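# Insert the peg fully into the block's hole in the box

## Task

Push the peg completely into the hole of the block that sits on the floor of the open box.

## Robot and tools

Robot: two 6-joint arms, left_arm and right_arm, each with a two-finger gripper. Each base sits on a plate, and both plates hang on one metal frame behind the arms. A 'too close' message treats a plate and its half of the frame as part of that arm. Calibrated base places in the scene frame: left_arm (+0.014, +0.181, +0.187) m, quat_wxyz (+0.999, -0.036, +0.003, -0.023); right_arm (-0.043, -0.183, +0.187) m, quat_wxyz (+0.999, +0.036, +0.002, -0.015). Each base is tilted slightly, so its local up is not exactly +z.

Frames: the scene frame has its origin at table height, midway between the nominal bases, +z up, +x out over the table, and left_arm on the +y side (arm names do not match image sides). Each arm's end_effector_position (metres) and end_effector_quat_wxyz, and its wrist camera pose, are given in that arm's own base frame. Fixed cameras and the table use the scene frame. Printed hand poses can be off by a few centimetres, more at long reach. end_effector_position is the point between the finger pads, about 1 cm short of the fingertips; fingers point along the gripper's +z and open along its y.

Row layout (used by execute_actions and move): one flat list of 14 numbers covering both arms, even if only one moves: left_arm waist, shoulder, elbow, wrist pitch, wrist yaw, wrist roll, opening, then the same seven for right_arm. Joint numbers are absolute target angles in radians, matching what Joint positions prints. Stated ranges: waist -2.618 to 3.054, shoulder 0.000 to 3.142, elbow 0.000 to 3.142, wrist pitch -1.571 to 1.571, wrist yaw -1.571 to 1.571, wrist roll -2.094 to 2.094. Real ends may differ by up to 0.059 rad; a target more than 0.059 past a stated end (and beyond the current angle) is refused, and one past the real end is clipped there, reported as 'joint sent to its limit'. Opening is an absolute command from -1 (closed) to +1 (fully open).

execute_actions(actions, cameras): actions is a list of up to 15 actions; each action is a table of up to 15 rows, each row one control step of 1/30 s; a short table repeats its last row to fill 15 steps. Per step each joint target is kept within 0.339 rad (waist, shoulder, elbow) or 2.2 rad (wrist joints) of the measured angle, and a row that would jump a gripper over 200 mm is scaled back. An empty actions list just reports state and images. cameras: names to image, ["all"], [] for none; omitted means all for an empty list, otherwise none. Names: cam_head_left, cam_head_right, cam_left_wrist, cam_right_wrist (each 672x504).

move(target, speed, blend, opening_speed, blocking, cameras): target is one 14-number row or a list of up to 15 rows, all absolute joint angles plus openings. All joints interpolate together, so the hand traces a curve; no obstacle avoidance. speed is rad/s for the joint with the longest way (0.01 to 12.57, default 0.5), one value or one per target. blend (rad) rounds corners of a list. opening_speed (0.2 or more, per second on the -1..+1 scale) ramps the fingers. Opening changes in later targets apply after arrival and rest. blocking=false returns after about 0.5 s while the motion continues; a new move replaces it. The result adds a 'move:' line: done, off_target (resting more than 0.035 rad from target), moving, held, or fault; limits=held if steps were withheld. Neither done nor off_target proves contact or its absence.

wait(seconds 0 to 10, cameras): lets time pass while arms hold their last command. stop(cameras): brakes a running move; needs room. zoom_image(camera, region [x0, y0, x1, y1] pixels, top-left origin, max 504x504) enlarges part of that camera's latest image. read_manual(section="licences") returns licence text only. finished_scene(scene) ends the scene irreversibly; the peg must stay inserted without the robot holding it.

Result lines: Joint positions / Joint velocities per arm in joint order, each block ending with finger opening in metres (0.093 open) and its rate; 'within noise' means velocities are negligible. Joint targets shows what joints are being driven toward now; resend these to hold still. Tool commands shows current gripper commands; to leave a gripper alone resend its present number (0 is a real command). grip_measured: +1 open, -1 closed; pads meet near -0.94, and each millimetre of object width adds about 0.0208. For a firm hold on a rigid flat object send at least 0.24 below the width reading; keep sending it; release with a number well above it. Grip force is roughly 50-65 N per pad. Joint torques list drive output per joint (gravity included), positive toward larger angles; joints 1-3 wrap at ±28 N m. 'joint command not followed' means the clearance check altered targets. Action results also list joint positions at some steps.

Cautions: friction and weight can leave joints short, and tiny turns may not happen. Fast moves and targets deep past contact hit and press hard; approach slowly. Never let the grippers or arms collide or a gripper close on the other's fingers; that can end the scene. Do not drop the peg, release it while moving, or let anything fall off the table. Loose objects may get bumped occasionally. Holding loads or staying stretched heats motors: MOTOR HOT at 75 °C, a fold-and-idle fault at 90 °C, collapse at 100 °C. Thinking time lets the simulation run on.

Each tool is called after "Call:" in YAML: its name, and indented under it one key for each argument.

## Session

Call:
execute_actions:
  actions: []

Scene clock: 0.00 s.
left_arm: end_effector_position=(+0.3914, +0.0426, +0.0756) grip_measured=+1.000 end_effector_quat_wxyz=(+0.551, -0.064, +0.827, +0.094) | right_arm: end_effector_position=(+0.3717, -0.0222, +0.0974) grip_measured=+1.000 end_effector_quat_wxyz=(+0.587, +0.078, +0.803, -0.067)
Joint positions: left_arm=[0.018 1.617 0.392 0.832 -0.211 0.005 0.093] | right_arm=[0.054 1.489 0.296 0.877 0.253 0.064 0.093]
Joint velocities: within noise
Joint torques (N m): no reading
Heat: left arm: 29 °C; right arm: 29 °C.
Joint targets: left_arm=[0.018 1.610 0.400 0.834 -0.212 0.006] | right_arm=[0.054 1.481 0.307 0.888 0.253 0.064]
Tool commands: left_gripper/opening=+1.0 right_gripper/opening=+1.0

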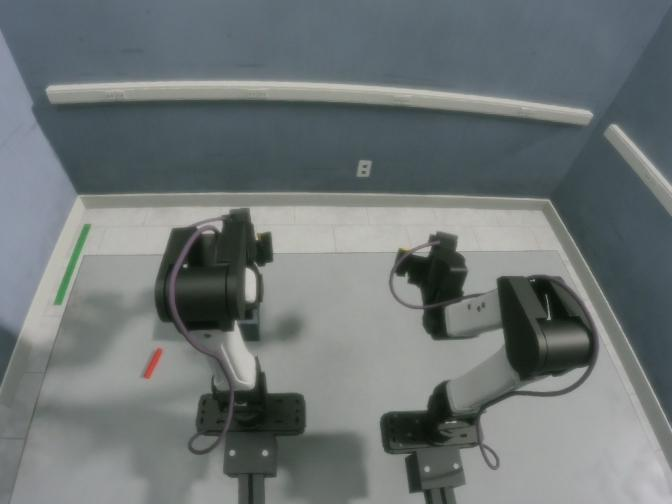

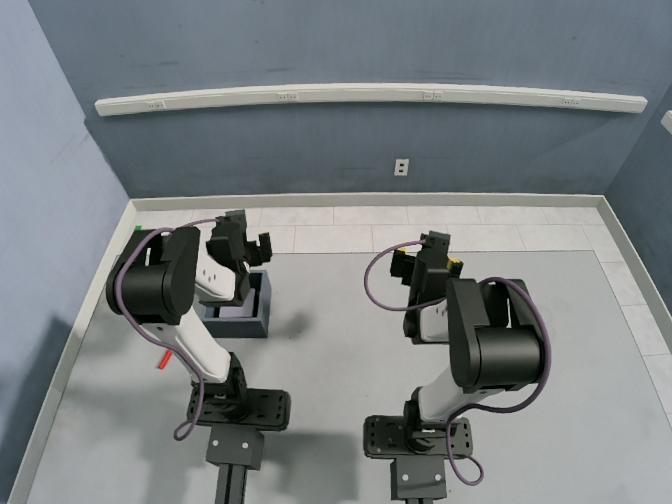

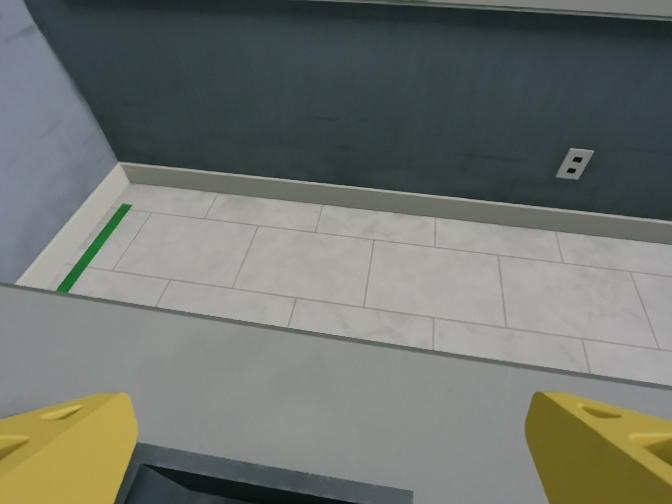

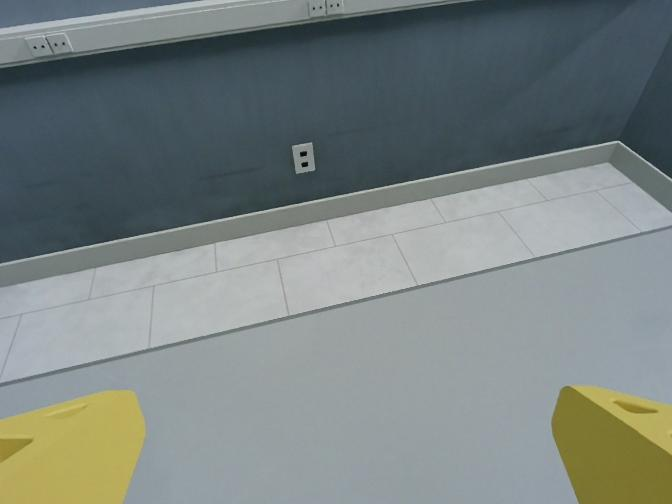

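Call:
move:
  target: [0.785,1.933,1.337,-0.921,-0.048,0.785,1,0.054,1.489,0.296,0.877,0.253,0.064,1]
  speed: 1.0
  cameras: ["cam_head_left","cam_left_wrist"]

Scene clock: 17.30 s.
left_arm: end_effector_position=(+0.2461, +0.2588, +0.0303) grip_measured=+1.000 end_effector_quat_wxyz=(-0.002, -0.005, +0.999, +0.039) | right_arm: end_effector_position=(+0.3714, -0.0222, +0.0964) grip_measured=+1.000 end_effector_quat_wxyz=(+0.586, +0.078, +0.804, -0.068)
Joint positions: left_arm=[0.784 1.914 1.309 -0.914 -0.057 0.775 0.093] | right_arm=[0.054 1.489 0.296 0.873 0.253 0.064 0.093]
Joint torques (N m): left_arm=[0.05 -5.85 7.71 0.19 0.12 0.05] | right_arm=[0.4 -4.42 6.19 1.94 0.06 0.07]
Heat: left arm: 31 °C; right arm: 30 °C.
Joint targets: left_arm=[0.785 1.933 1.337 -0.921 -0.048 0.785] | right_arm=[0.054 1.489 0.296 0.877 0.253 0.064]
move: done
Images, in order (width x height): cam_head_left 672x504, cam_left_wrist 672x504.

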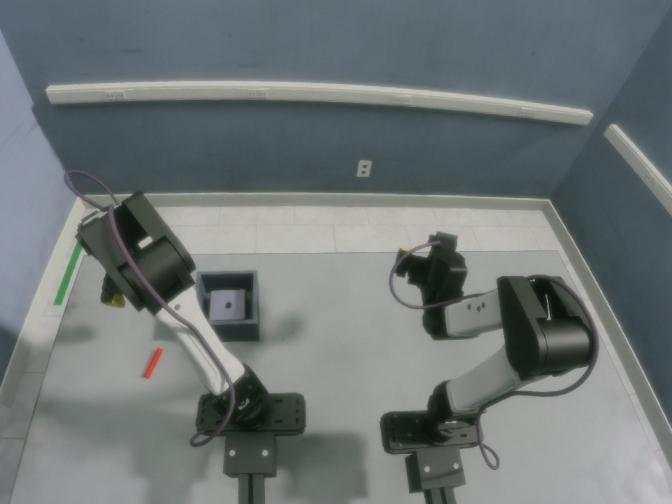

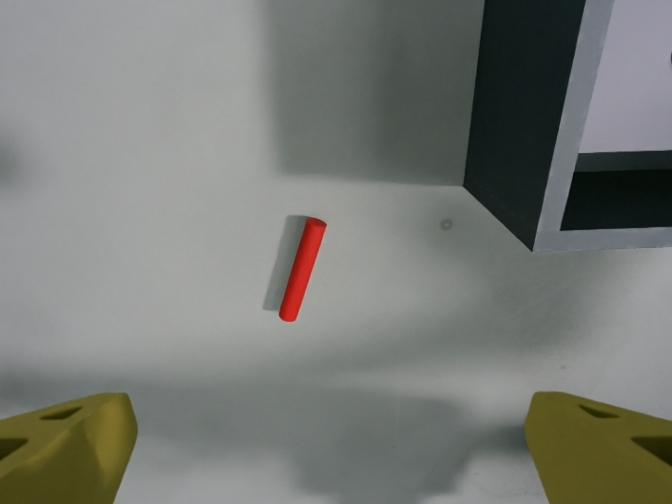

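Call:
move:
  target: [0.771,2.363,1.336,-0.708,-0.409,1.009,1,0.45,2.371,0.75,1.42,-0.7,0,1]
  speed: 0.8
  cameras: ["all"]

Scene clock: 52.97 s.
left_arm: end_effector_position=(+0.1961, +0.2858, -0.1030) grip_measured=+1.000 end_effector_quat_wxyz=(-0.210, +0.126, +0.968, +0.056) | right_arm: end_effector_position=(+0.3604, +0.2915, +0.0024) grip_measured=+1.000 end_effector_quat_wxyz=(+0.505, -0.363, +0.679, +0.390)
Joint positions: left_arm=[0.779 2.347 1.313 -0.72 -0.401 1 0.093] | right_arm=[0.448 2.359 0.729 1.387 -0.685 0.012 0.093]
Joint torques (N m): left_arm=[-0.73 -7.32 5.34 -0.15 -0.32 0.05] | right_arm=[0.9 -7.91 5.9 2.1 -0.18 -0.08]
Heat: left arm: 33 °C; right arm: 33 °C.
Joint targets: left_arm=[0.771 2.363 1.336 -0.708 -0.409 1.009] | right_arm=[0.450 2.371 0.750 1.420 -0.700 0.000]
move: done

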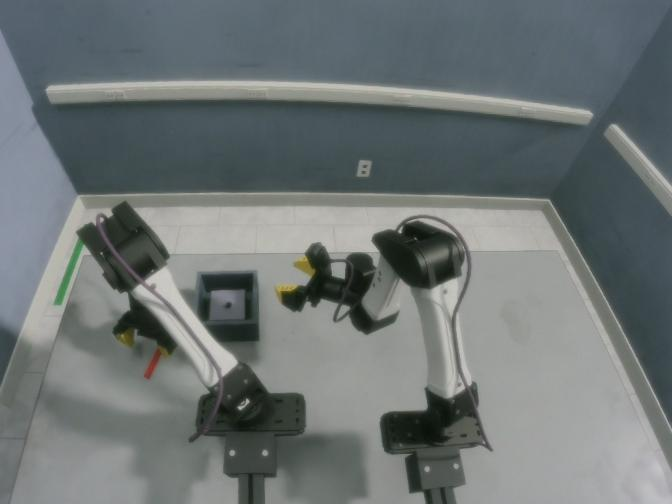

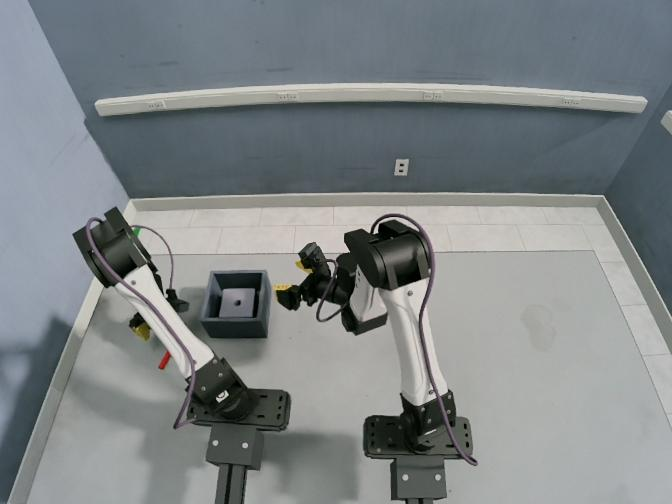

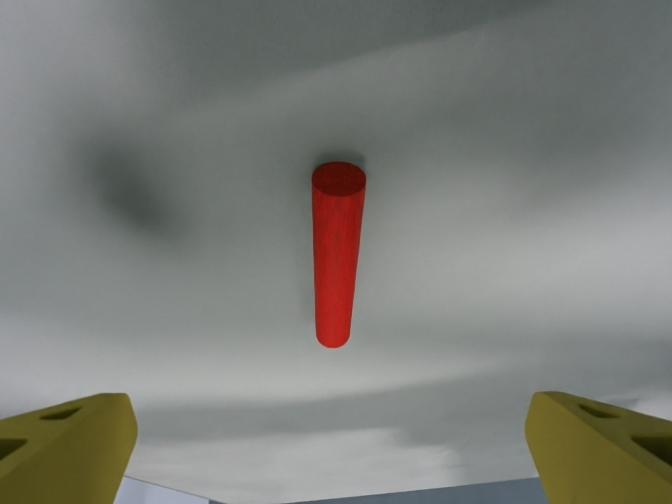

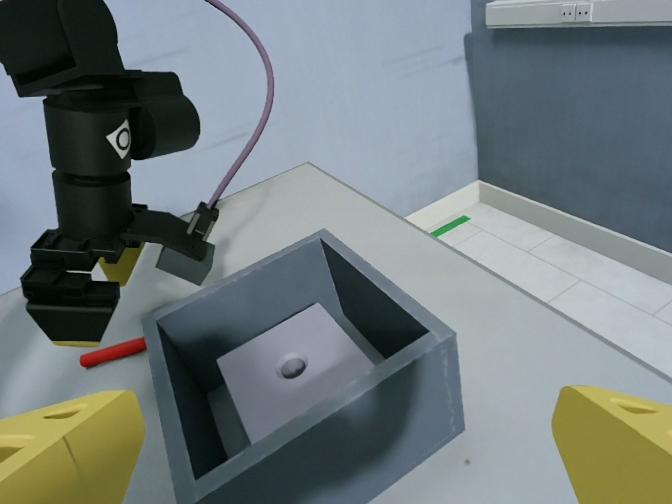

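Call:
zoom_image:
  camera: "cam_right_wrist"
  region: [0, 220, 480, 504]

Scaled by 1.050.

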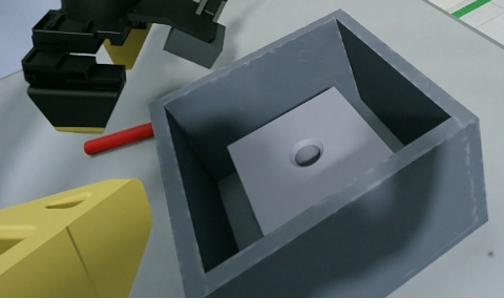

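Call:
move:
  target: [0.773,2.460,1.312,-0.580,-0.414,1.014,1,0.45,2.371,0.75,1.42,-0.7,0,1]
  speed: 0.3
  cameras: ["cam_left_wrist","cam_right_wrist"]

Scene clock: 74.93 s.
left_arm: end_effector_position=(+0.2001, +0.2910, -0.1384) grip_measured=+1.000 end_effector_quat_wxyz=(-0.203, +0.125, +0.969, +0.069) | right_arm: end_effector_position=(+0.3603, +0.2915, +0.0025) grip_measured=+1.000 end_effector_quat_wxyz=(+0.505, -0.363, +0.679, +0.390)
Joint positions: left_arm=[0.779 2.442 1.313 -0.592 -0.406 1.005 0.093] | right_arm=[0.448 2.359 0.729 1.388 -0.686 0.012 0.093]
Joint torques (N m): left_arm=[-0.61 -7.27 2.91 -0.05 -0.32 0.04] | right_arm=[0.94 -7.82 5.61 2.1 -0.23 -0.11]
Heat: left arm: 35 °C; right arm: 35 °C.
Joint targets: left_arm=[0.773 2.460 1.312 -0.580 -0.414 1.014] | right_arm=[0.450 2.371 0.750 1.420 -0.700 0.000]
move: done
Images, in order (width x height): cam_left_wrist 672x504, cam_right_wrist 672x504.

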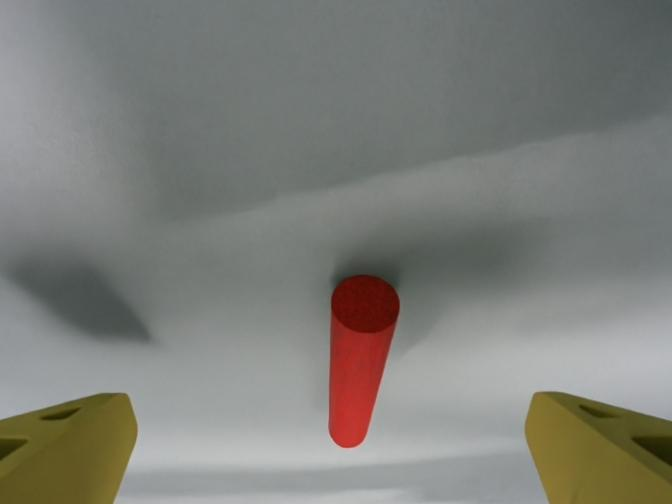

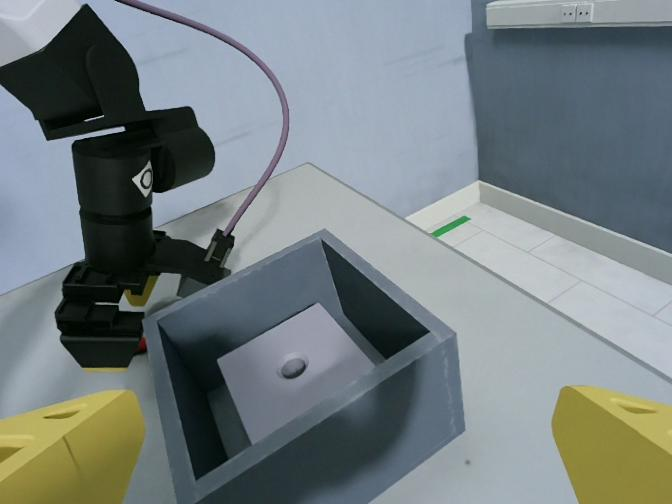

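Call:
move:
  target: [0.749,2.500,1.322,-0.558,-0.414,0.995,1,0.45,2.371,0.75,1.42,-0.7,0,1]
  speed: 0.15
  cameras: ["cam_left_wrist"]

Scene clock: 84.87 s.
left_arm: end_effector_position=(+0.2032, +0.2831, -0.1514) grip_measured=+1.000 end_effector_quat_wxyz=(-0.207, +0.138, +0.966, +0.066) | right_arm: end_effector_position=(+0.3602, +0.2916, +0.0026) grip_measured=+1.000 end_effector_quat_wxyz=(+0.505, -0.363, +0.679, +0.390)
Joint positions: left_arm=[0.755 2.48 1.313 -0.57 -0.408 1.004 0.093] | right_arm=[0.448 2.359 0.729 1.388 -0.687 0.012 0.093]
Joint torques (N m): left_arm=[-0.66 -7.17 3.63 -0.1 -0.32 -0.14] | right_arm=[0.9 -7.87 5.76 2.13 -0.22 -0.09]
Heat: left arm: 36 °C; right arm: 36 °C.
Joint targets: left_arm=[0.749 2.500 1.322 -0.558 -0.414 0.995] | right_arm=[0.450 2.371 0.750 1.420 -0.700 0.000]
move: done
Images, in order (width x height): cam_left_wrist 672x504.

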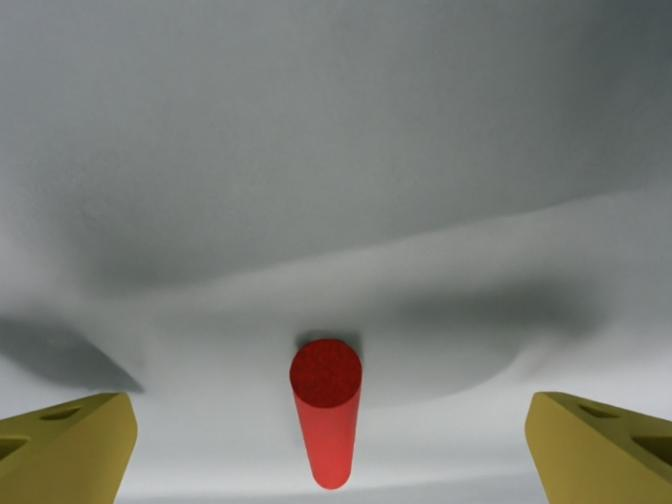

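Call:
move:
  target: [0.749,2.500,1.322,-0.558,-0.414,0.995,-0.5,0.45,2.371,0.75,1.42,-0.7,0,1]
  opening_speed: 1.8

Call:
move:
  target: [0.749,2.500,1.322,-0.558,-0.414,0.995,-0.98,0.45,2.371,0.75,1.42,-0.7,0,1]
  opening_speed: 0.3
  cameras: ["cam_left_wrist"]

Scene clock: 90.10 s.
left_arm: end_effector_position=(+0.2034, +0.2832, -0.1514) grip_measured=-0.498 end_effector_quat_wxyz=(-0.207, +0.138, +0.966, +0.066) | right_arm: end_effector_position=(+0.3602, +0.2916, +0.0026) grip_measured=+1.000 end_effector_quat_wxyz=(+0.505, -0.363, +0.679, +0.390)
Joint positions: left_arm=[0.755 2.48 1.313 -0.569 -0.408 1.004 0.021] | right_arm=[0.448 2.359 0.729 1.388 -0.687 0.012 0.093]
Joint torques (N m): left_arm=[-0.65 -7.12 3.59 -0.11 -0.31 -0.14] | right_arm=[0.95 -7.97 5.82 2.1 -0.2 -0.11]
Heat: left arm: 36 °C; right arm: 36 °C.
Joint targets: left_arm=[0.749 2.500 1.322 -0.558 -0.414 0.995] | right_arm=[0.450 2.371 0.750 1.420 -0.700 0.000]
move: done

Scene clock: 91.90 s.
left_arm: end_effector_position=(+0.2034, +0.2833, -0.1514) grip_measured=-0.817 end_effector_quat_wxyz=(-0.207, +0.138, +0.966, +0.066) | right_arm: end_effector_position=(+0.3602, +0.2916, +0.0026) grip_measured=+1.000 end_effector_quat_wxyz=(+0.505, -0.363, +0.679, +0.390)
Joint positions: left_arm=[0.755 2.48 1.313 -0.569 -0.408 1.004 0.006] | right_arm=[0.448 2.359 0.729 1.388 -0.687 0.012 0.093]
Joint torques (N m): left_arm=[-0.65 -7.13 3.6 -0.11 -0.32 -0.15] | right_arm=[0.95 -7.87 5.71 2.11 -0.23 -0.1]
Heat: left arm: 35 °C; right arm: 36 °C.
Joint targets: left_arm=[0.749 2.500 1.322 -0.558 -0.414 0.995] | right_arm=[0.450 2.371 0.750 1.420 -0.700 0.000]
move: done
Images, in order (width x height): cam_left_wrist 672x504.

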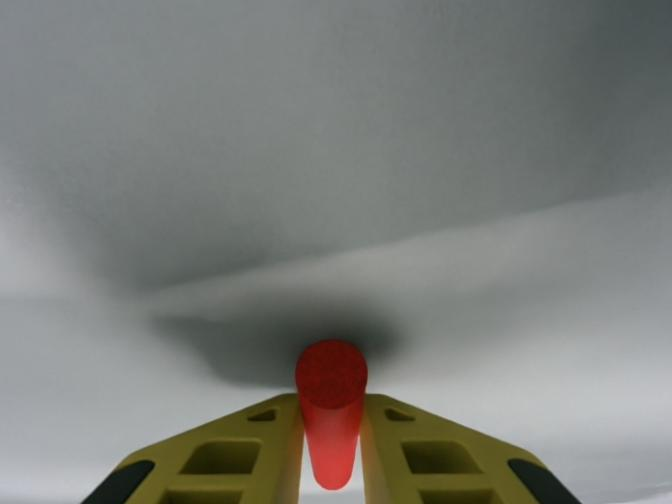

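Call:
move:
  target:
    - [0.755,2.40,1.38,-0.72,-0.41,1.0,-0.98,0.45,2.371,0.75,1.42,-0.7,0,1]
    - [0.76,2.10,1.43,-1.07,-0.41,1.0,-0.98,0.45,2.371,0.75,1.42,-0.7,0,1]
    - [0.775,1.92,0.795,-0.201,1.095,1.363,-0.98,0.45,2.371,0.75,1.42,-0.7,0,1]
  speed: [0.25,0.6,0.9]
  blend: [0.05,0.1,0]
  cameras: ["all"]

Scene clock: 125.80 s.
left_arm: end_effector_position=(+0.3203, +0.1070, +0.0085) grip_measured=-0.828 end_effector_quat_wxyz=(+0.490, +0.290, +0.803, -0.174) | right_arm: end_effector_position=(+0.3603, +0.2916, +0.0026) grip_measured=+1.000 end_effector_quat_wxyz=(+0.505, -0.363, +0.679, +0.390)
Joint positions: left_arm=[0.779 1.955 0.799 -0.215 1.084 1.35 0.005] | right_arm=[0.448 2.359 0.729 1.388 -0.687 0.012 0.093]
Joint torques (N m): left_arm=[-0.35 -9.05 3.12 0.68 0.82 0.08] | right_arm=[0.99 -7.88 5.9 2.1 -0.19 -0.11]
Heat: left arm: 36 °C; right arm: 38 °C.
Joint targets: left_arm=[0.775 1.920 0.795 -0.201 1.095 1.363] | right_arm=[0.450 2.371 0.750 1.420 -0.700 0.000]
move: done

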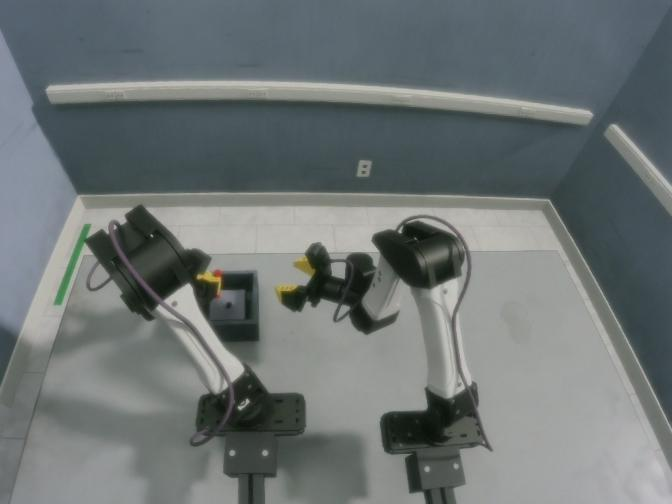

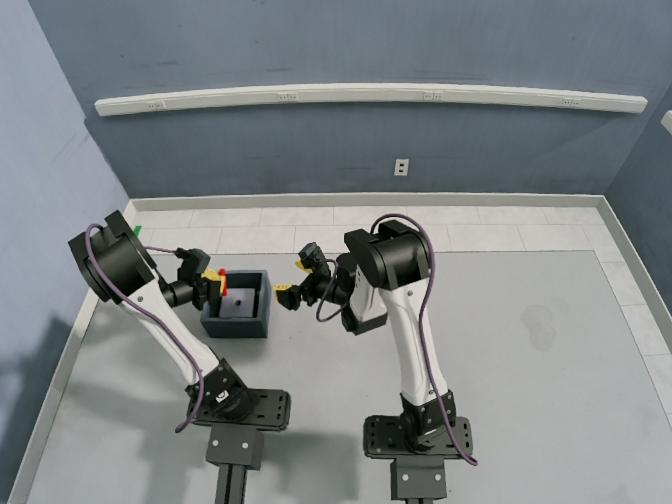

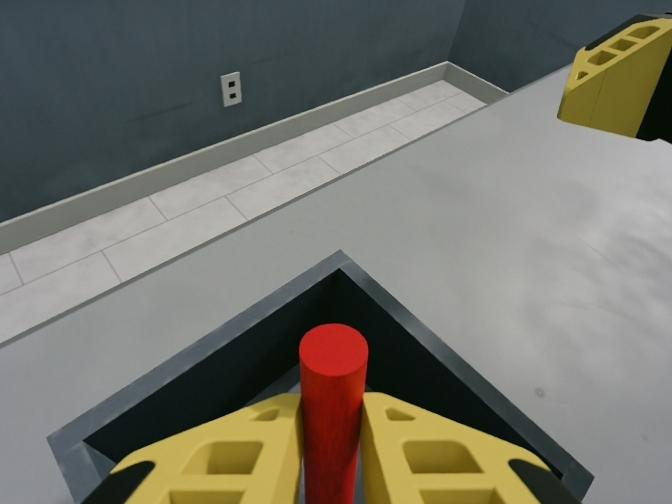

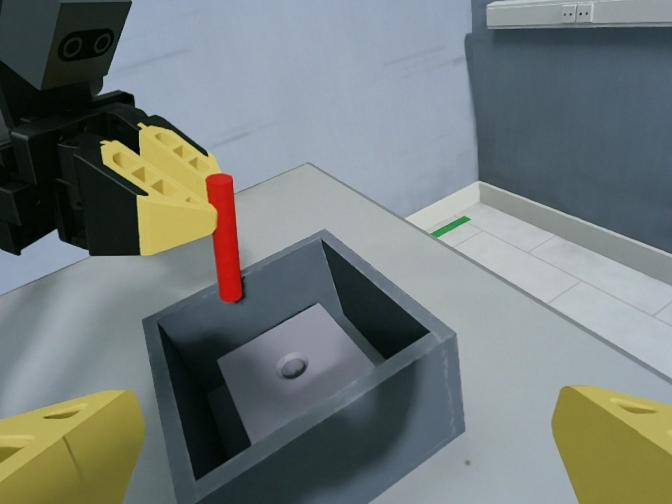

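Call:
move:
  target: [0.711,2.07,0.802,0.068,1.088,1.25,-0.98,0.45,2.371,0.75,1.42,-0.7,0,1]
  speed: 0.4
  cameras: ["cam_left_wrist","cam_right_wrist"]

Call:
zoom_image:
  camera: "cam_right_wrist"
  region: [140, 180, 480, 504]

Scene clock: 166.23 s.
left_arm: end_effector_position=(+0.3473, +0.1054, -0.0092) grip_measured=-0.829 end_effector_quat_wxyz=(+0.510, +0.316, +0.786, -0.148) | right_arm: end_effector_position=(+0.3603, +0.2916, +0.0026) grip_measured=+1.000 end_effector_quat_wxyz=(+0.505, -0.363, +0.679, +0.390)
Joint positions: left_arm=[0.717 2.054 0.799 0.053 1.085 1.257 0.005] | right_arm=[0.448 2.359 0.729 1.388 -0.687 0.012 0.093]
Joint torques (N m): left_arm=[-0.62 -5.31 3.52 0.97 0.71 -0.13] | right_arm=[0.95 -7.94 5.67 2.12 -0.23 -0.11]
Heat: left arm: 39 °C; right arm: 40 °C.
Joint targets: left_arm=[0.711 2.070 0.802 0.068 1.088 1.250] | right_arm=[0.450 2.371 0.750 1.420 -0.700 0.000]
move: done
Images, in order (width x height): cam_left_wrist 672x504, cam_right_wrist 672x504.

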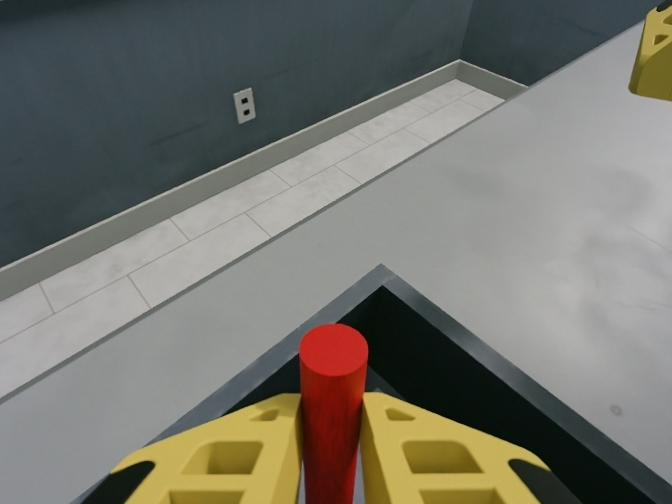

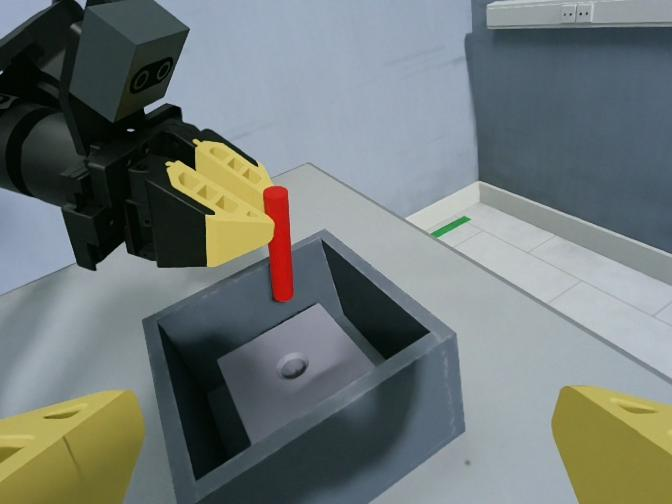

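Scaled by 1.482.

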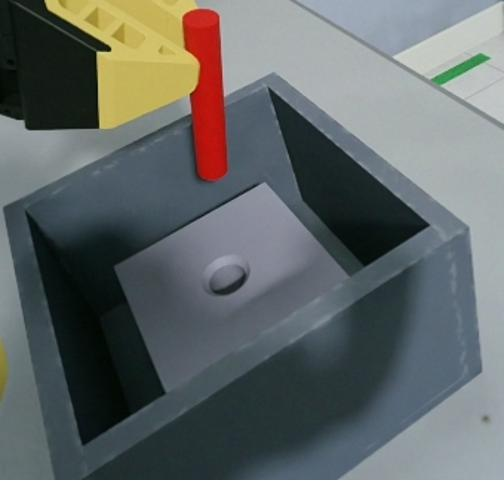

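Call:
move:
  target: [0.687,2.155,0.776,0.204,1.068,1.186,-0.98,0.45,2.371,0.75,1.42,-0.7,0,1]
  speed: 0.25
  cameras: ["cam_left_wrist","cam_right_wrist"]

Call:
zoom_image:
  camera: "cam_right_wrist"
  region: [180, 220, 420, 460]

Scene clock: 179.47 s.
left_arm: end_effector_position=(+0.3511, +0.0994, -0.0322) grip_measured=-0.828 end_effector_quat_wxyz=(+0.507, +0.307, +0.790, -0.155) | right_arm: end_effector_position=(+0.3603, +0.2916, +0.0026) grip_measured=+1.000 end_effector_quat_wxyz=(+0.505, -0.363, +0.679, +0.390)
Joint positions: left_arm=[0.694 2.139 0.783 0.189 1.075 1.193 0.005] | right_arm=[0.448 2.359 0.729 1.388 -0.687 0.012 0.093]
Joint torques (N m): left_arm=[-0.66 -5.49 2.26 1.03 0.58 -0.14] | right_arm=[1.06 -7.97 5.78 2.11 -0.18 -0.11]
Heat: left arm: 37 °C; right arm: 40 °C.
Joint targets: left_arm=[0.687 2.155 0.776 0.204 1.068 1.186] | right_arm=[0.450 2.371 0.750 1.420 -0.700 0.000]
move: done
Images, in order (width x height): cam_left_wrist 672x504, cam_right_wrist 672x504.

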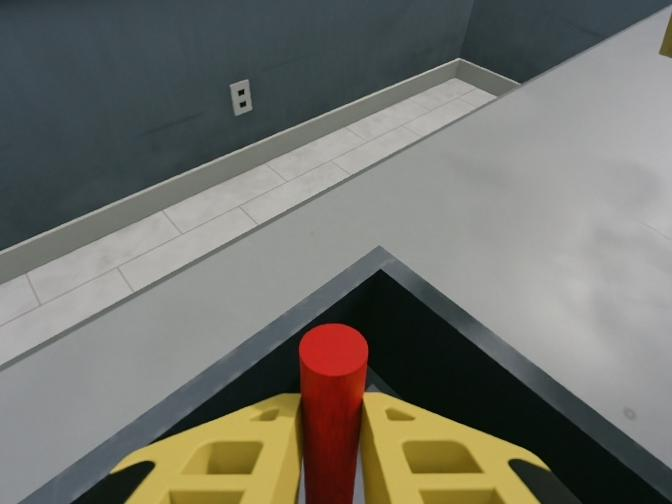

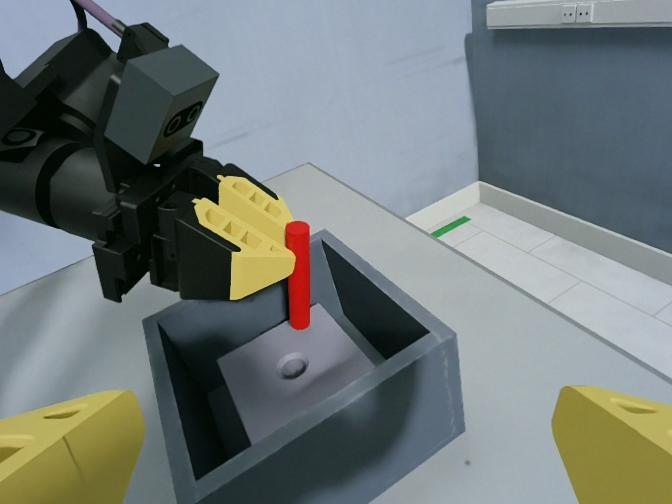

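Scaled by 2.100.

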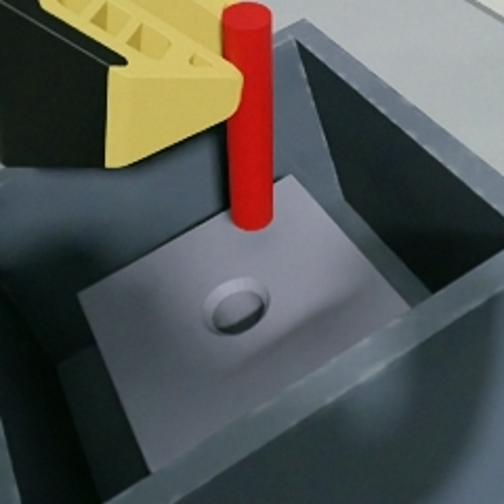

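Call:
move:
  target: [0.776,2.275,0.739,0.403,1.335,1.170,-0.98,0.45,2.371,0.75,1.42,-0.7,0,1]
  speed: 0.3
  cameras: ["cam_left_wrist","cam_right_wrist"]

Call:
zoom_image:
  camera: "cam_right_wrist"
  region: [180, 220, 420, 460]

Scene clock: 218.03 s.
left_arm: end_effector_position=(+0.3374, +0.0994, -0.0271) grip_measured=-0.828 end_effector_quat_wxyz=(+0.594, +0.289, +0.726, -0.193) | right_arm: end_effector_position=(+0.3603, +0.2916, +0.0026) grip_measured=+1.000 end_effector_quat_wxyz=(+0.505, -0.363, +0.679, +0.390)
Joint positions: left_arm=[0.77 2.258 0.746 0.388 1.325 1.176 0.005] | right_arm=[0.448 2.359 0.729 1.388 -0.687 0.012 0.093]
Joint torques (N m): left_arm=[0.42 -5.42 1.4 1.03 0.8 -0.11] | right_arm=[0.91 -7.92 5.67 2.1 -0.2 -0.09]
Heat: left arm: 36 °C; right arm: 41 °C.
Joint targets: left_arm=[0.776 2.275 0.739 0.403 1.335 1.170] | right_arm=[0.450 2.371 0.750 1.420 -0.700 0.000]
move: done
Images, in order (width x height): cam_left_wrist 672x504, cam_right_wrist 672x504.

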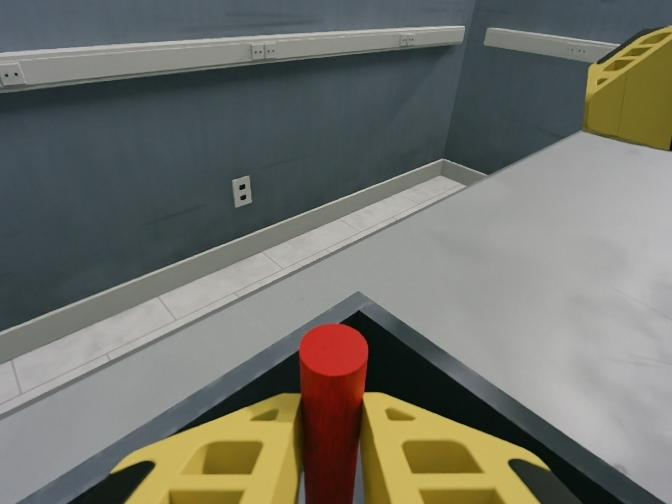

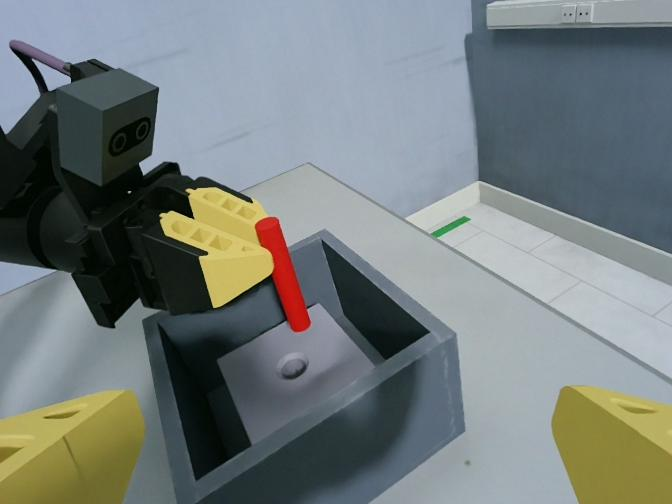

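Scaled by 2.100.

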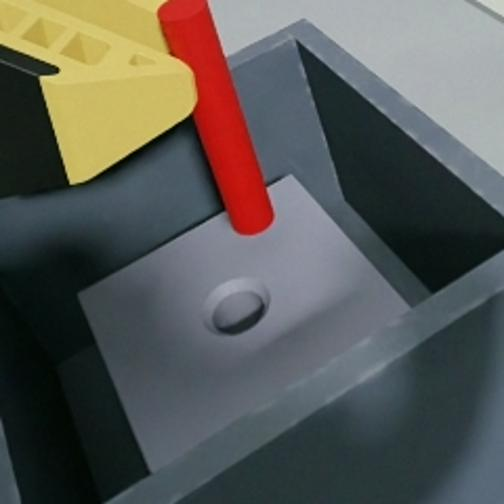

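Call:
move:
  target: [0.800,2.298,0.736,0.322,1.346,1.267,-0.98,0.45,2.371,0.75,1.42,-0.7,0,1]
  speed: 0.2
  cameras: ["cam_left_wrist","cam_right_wrist"]

Call:
zoom_image:
  camera: "cam_right_wrist"
  region: [180, 220, 420, 460]

Scene clock: 232.77 s.
left_arm: end_effector_position=(+0.3281, +0.0997, -0.0346) grip_measured=-0.828 end_effector_quat_wxyz=(+0.594, +0.285, +0.726, -0.196) | right_arm: end_effector_position=(+0.3603, +0.2916, +0.0026) grip_measured=+1.000 end_effector_quat_wxyz=(+0.505, -0.363, +0.679, +0.390)
Joint positions: left_arm=[0.793 2.28 0.746 0.328 1.336 1.253 0.005] | right_arm=[0.448 2.359 0.729 1.388 -0.687 0.012 0.093]
Joint torques (N m): left_arm=[0.49 -5.33 0.9 0.64 0.84 0.08] | right_arm=[0.9 -7.87 5.76 2.07 -0.21 -0.11]
Heat: left arm: 36 °C; right arm: 42 °C.
Joint targets: left_arm=[0.800 2.298 0.736 0.322 1.346 1.267] | right_arm=[0.450 2.371 0.750 1.420 -0.700 0.000]
move: done
Images, in order (width x height): cam_left_wrist 672x504, cam_right_wrist 672x504.

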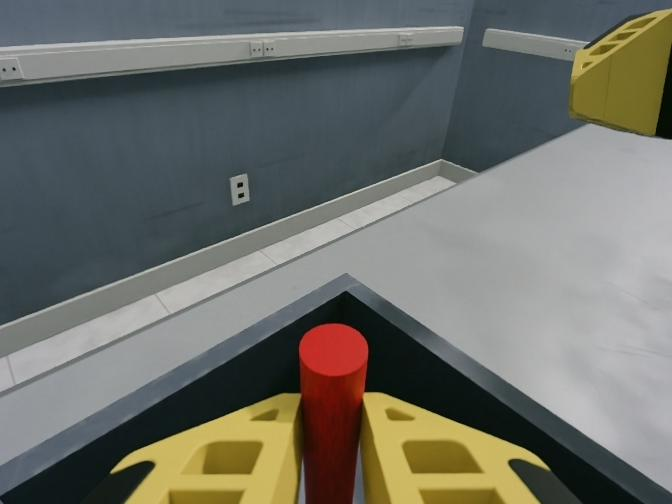

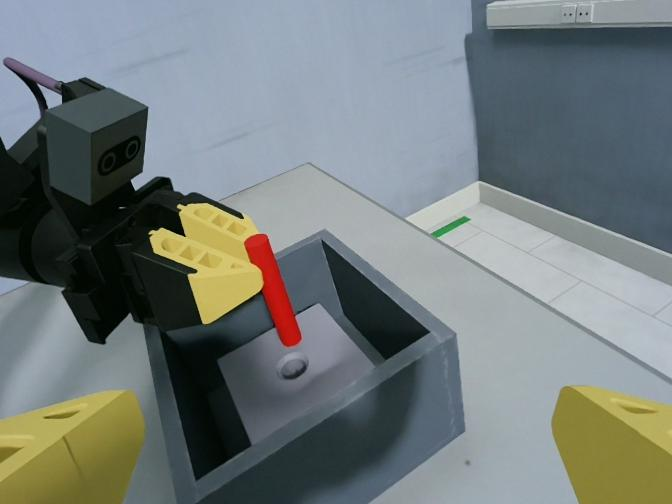

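Scaled by 2.100.

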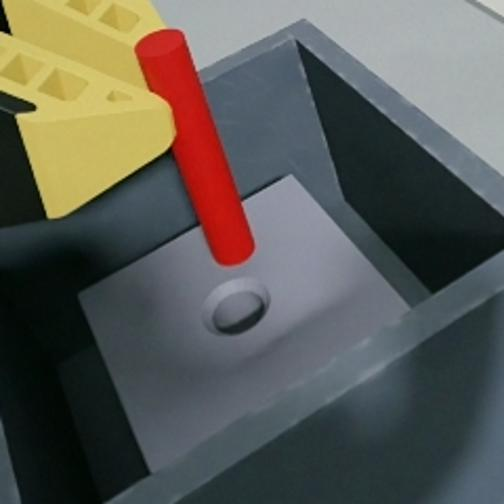

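Call:
move:
  target: [0.818,2.348,0.772,0.300,1.347,1.326,-0.98,0.45,2.371,0.75,1.42,-0.7,0,1]
  speed: 0.15
  cameras: ["cam_left_wrist","cam_right_wrist"]

Call:
zoom_image:
  camera: "cam_right_wrist"
  region: [180, 220, 420, 460]

Scene clock: 244.80 s.
left_arm: end_effector_position=(+0.3223, +0.1014, -0.0478) grip_measured=-0.829 end_effector_quat_wxyz=(+0.593, +0.283, +0.728, -0.195) | right_arm: end_effector_position=(+0.3603, +0.2916, +0.0026) grip_measured=+1.000 end_effector_quat_wxyz=(+0.505, -0.363, +0.679, +0.390)
Joint positions: left_arm=[0.811 2.33 0.759 0.306 1.338 1.312 0.005] | right_arm=[0.448 2.359 0.729 1.388 -0.687 0.012 0.093]
Joint torques (N m): left_arm=[0.5 -5.39 2.58 0.56 0.85 0.1] | right_arm=[0.87 -7.86 5.81 2.07 -0.24 -0.11]
Heat: left arm: 35 °C; right arm: 42 °C.
Joint targets: left_arm=[0.818 2.348 0.772 0.300 1.347 1.326] | right_arm=[0.450 2.371 0.750 1.420 -0.700 0.000]
move: done
Images, in order (width x height): cam_left_wrist 672x504, cam_right_wrist 672x504.

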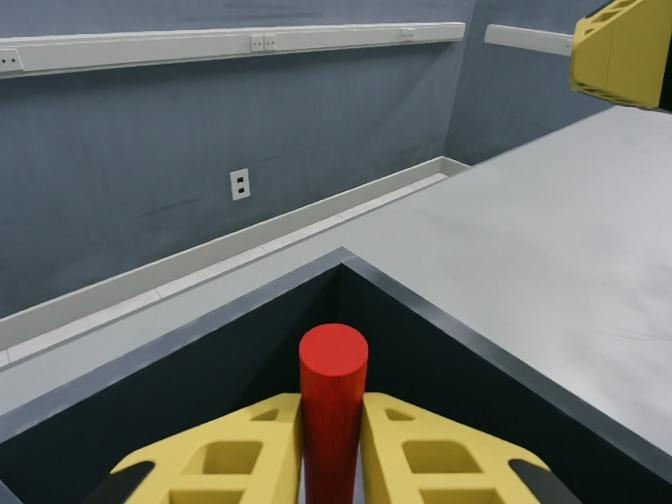

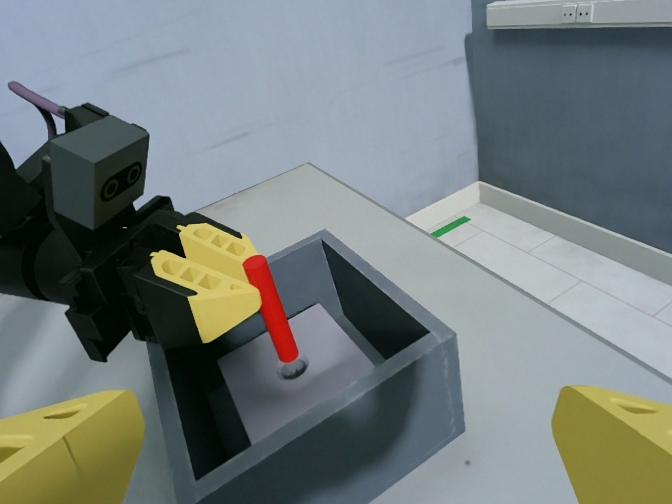

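Scaled by 2.100.

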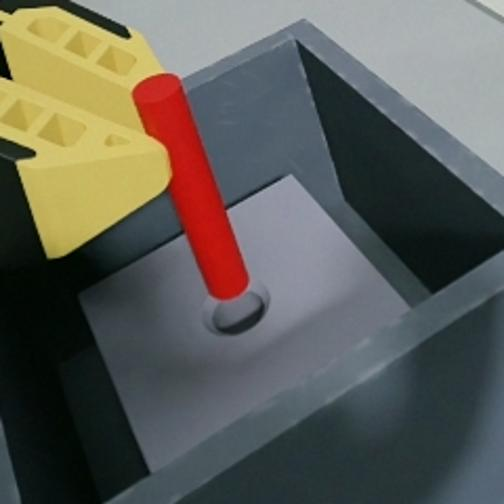

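Call:
move:
  target: [0.818,2.402,0.785,0.358,1.347,1.326,-0.98,0.45,2.371,0.75,1.42,-0.7,0,1]
  speed: 0.1
  cameras: ["cam_left_wrist","cam_right_wrist"]

Call:
zoom_image:
  camera: "cam_right_wrist"
  region: [180, 220, 420, 460]

Scene clock: 252.03 s.
left_arm: end_effector_position=(+0.3229, +0.1009, -0.0553) grip_measured=-0.829 end_effector_quat_wxyz=(+0.601, +0.287, +0.720, -0.196) | right_arm: end_effector_position=(+0.3603, +0.2916, +0.0026) grip_measured=+1.000 end_effector_quat_wxyz=(+0.505, -0.363, +0.679, +0.390)
Joint positions: left_arm=[0.811 2.379 0.772 0.347 1.358 1.317 0.005] | right_arm=[0.448 2.359 0.729 1.388 -0.687 0.012 0.093]
Joint torques (N m): left_arm=[0.55 -4.92 2.41 0.77 0.6 0.05] | right_arm=[0.9 -7.88 5.81 2.11 -0.23 -0.08]
Heat: left arm: 35 °C; right arm: 42 °C.
Joint targets: left_arm=[0.818 2.402 0.785 0.358 1.347 1.326] | right_arm=[0.450 2.371 0.750 1.420 -0.700 0.000]
move: done
Images, in order (width x height): cam_left_wrist 672x504, cam_right_wrist 672x504.

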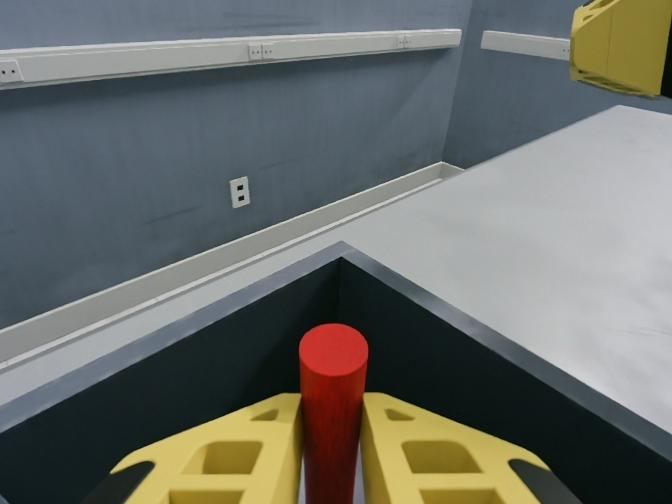

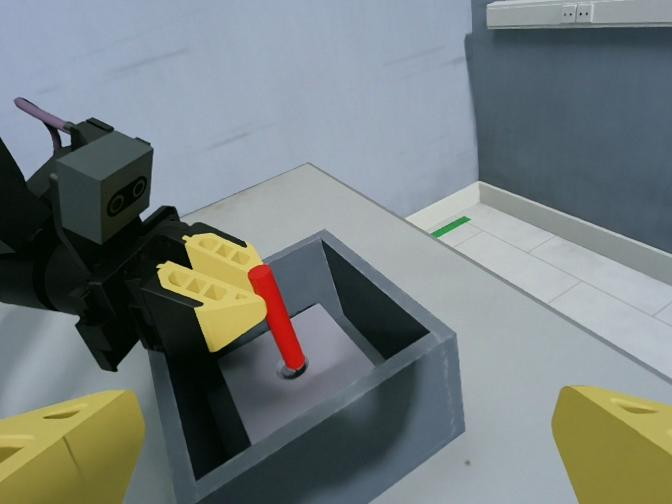

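Scaled by 2.100.

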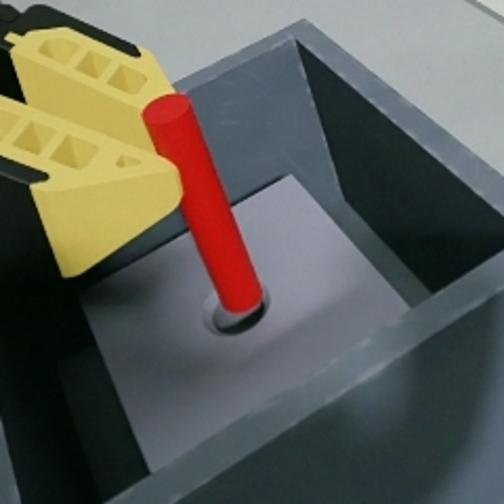

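Call:
move:
  target: [0.818,2.398,0.752,0.372,1.345,1.326,-0.98,0.45,2.371,0.75,1.42,-0.7,0,1]
  speed: 0.1
  cameras: ["cam_right_wrist"]

Call:
zoom_image:
  camera: "cam_right_wrist"
  region: [220, 260, 380, 420]

Scene clock: 259.97 s.
left_arm: end_effector_position=(+0.3217, +0.0997, -0.0556) grip_measured=-0.829 end_effector_quat_wxyz=(+0.602, +0.290, +0.719, -0.192) | right_arm: end_effector_position=(+0.3603, +0.2916, +0.0026) grip_measured=+1.000 end_effector_quat_wxyz=(+0.505, -0.363, +0.679, +0.390)
Joint positions: left_arm=[0.811 2.379 0.761 0.367 1.358 1.318 0.005] | right_arm=[0.448 2.359 0.729 1.388 -0.687 0.012 0.093]
Joint torques (N m): left_arm=[0.49 -5.31 0.32 0.71 0.58 0.01] | right_arm=[0.84 -7.94 5.81 2.1 -0.22 -0.11]
Heat: left arm: 35 °C; right arm: 42 °C.
Joint targets: left_arm=[0.818 2.398 0.752 0.372 1.345 1.326] | right_arm=[0.450 2.371 0.750 1.420 -0.700 0.000]
move: done
Images, in order (width x height): cam_right_wrist 672x504.

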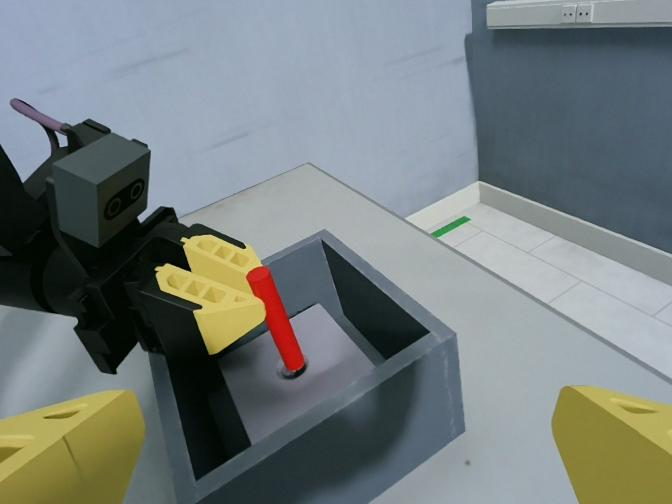

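Scaled by 3.150.

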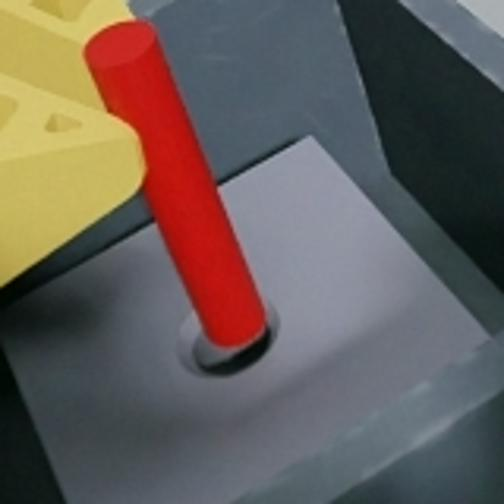

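Call:
move:
  target: [0.798,2.42,0.752,0.398,1.345,1.326,-0.98,0.45,2.371,0.75,1.42,-0.7,0,1]
  speed: 0.1
  cameras: ["cam_right_wrist"]

Call:
zoom_image:
  camera: "cam_right_wrist"
  region: [220, 260, 380, 420]

Scene clock: 266.83 s.
left_arm: end_effector_position=(+0.3221, +0.0992, -0.0551) grip_measured=-0.829 end_effector_quat_wxyz=(+0.610, +0.294, +0.711, -0.190) | right_arm: end_effector_position=(+0.3603, +0.2916, +0.0027) grip_measured=+1.000 end_effector_quat_wxyz=(+0.505, -0.363, +0.679, +0.390)
Joint positions: left_arm=[0.811 2.39 0.761 0.395 1.376 1.319 0.005] | right_arm=[0.448 2.359 0.729 1.389 -0.687 0.012 0.093]
Joint torques (N m): left_arm=[-1.09 -4.42 0.32 0.71 0.37 0.01] | right_arm=[0.87 -7.86 5.75 2.08 -0.24 -0.1]
Heat: left arm: 35 °C; right arm: 42 °C.
Joint targets: left_arm=[0.798 2.420 0.752 0.398 1.345 1.326] | right_arm=[0.450 2.371 0.750 1.420 -0.700 0.000]
move: done
Images, in order (width x height): cam_right_wrist 672x504.

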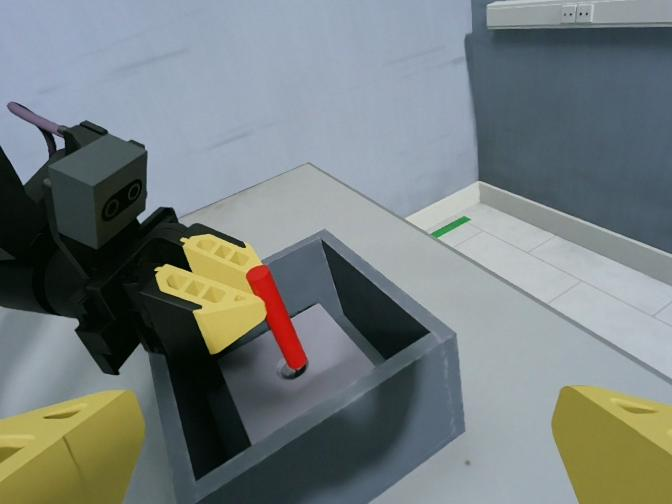

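Scaled by 3.150.

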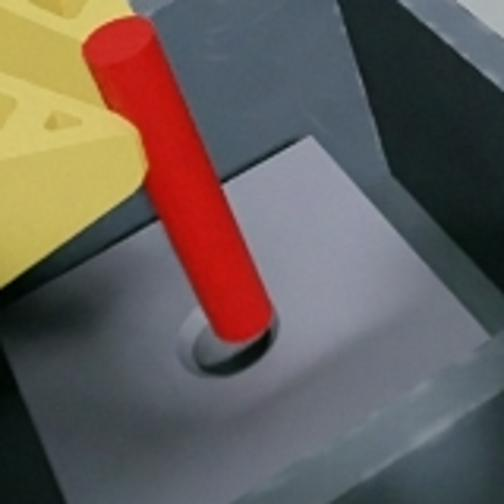

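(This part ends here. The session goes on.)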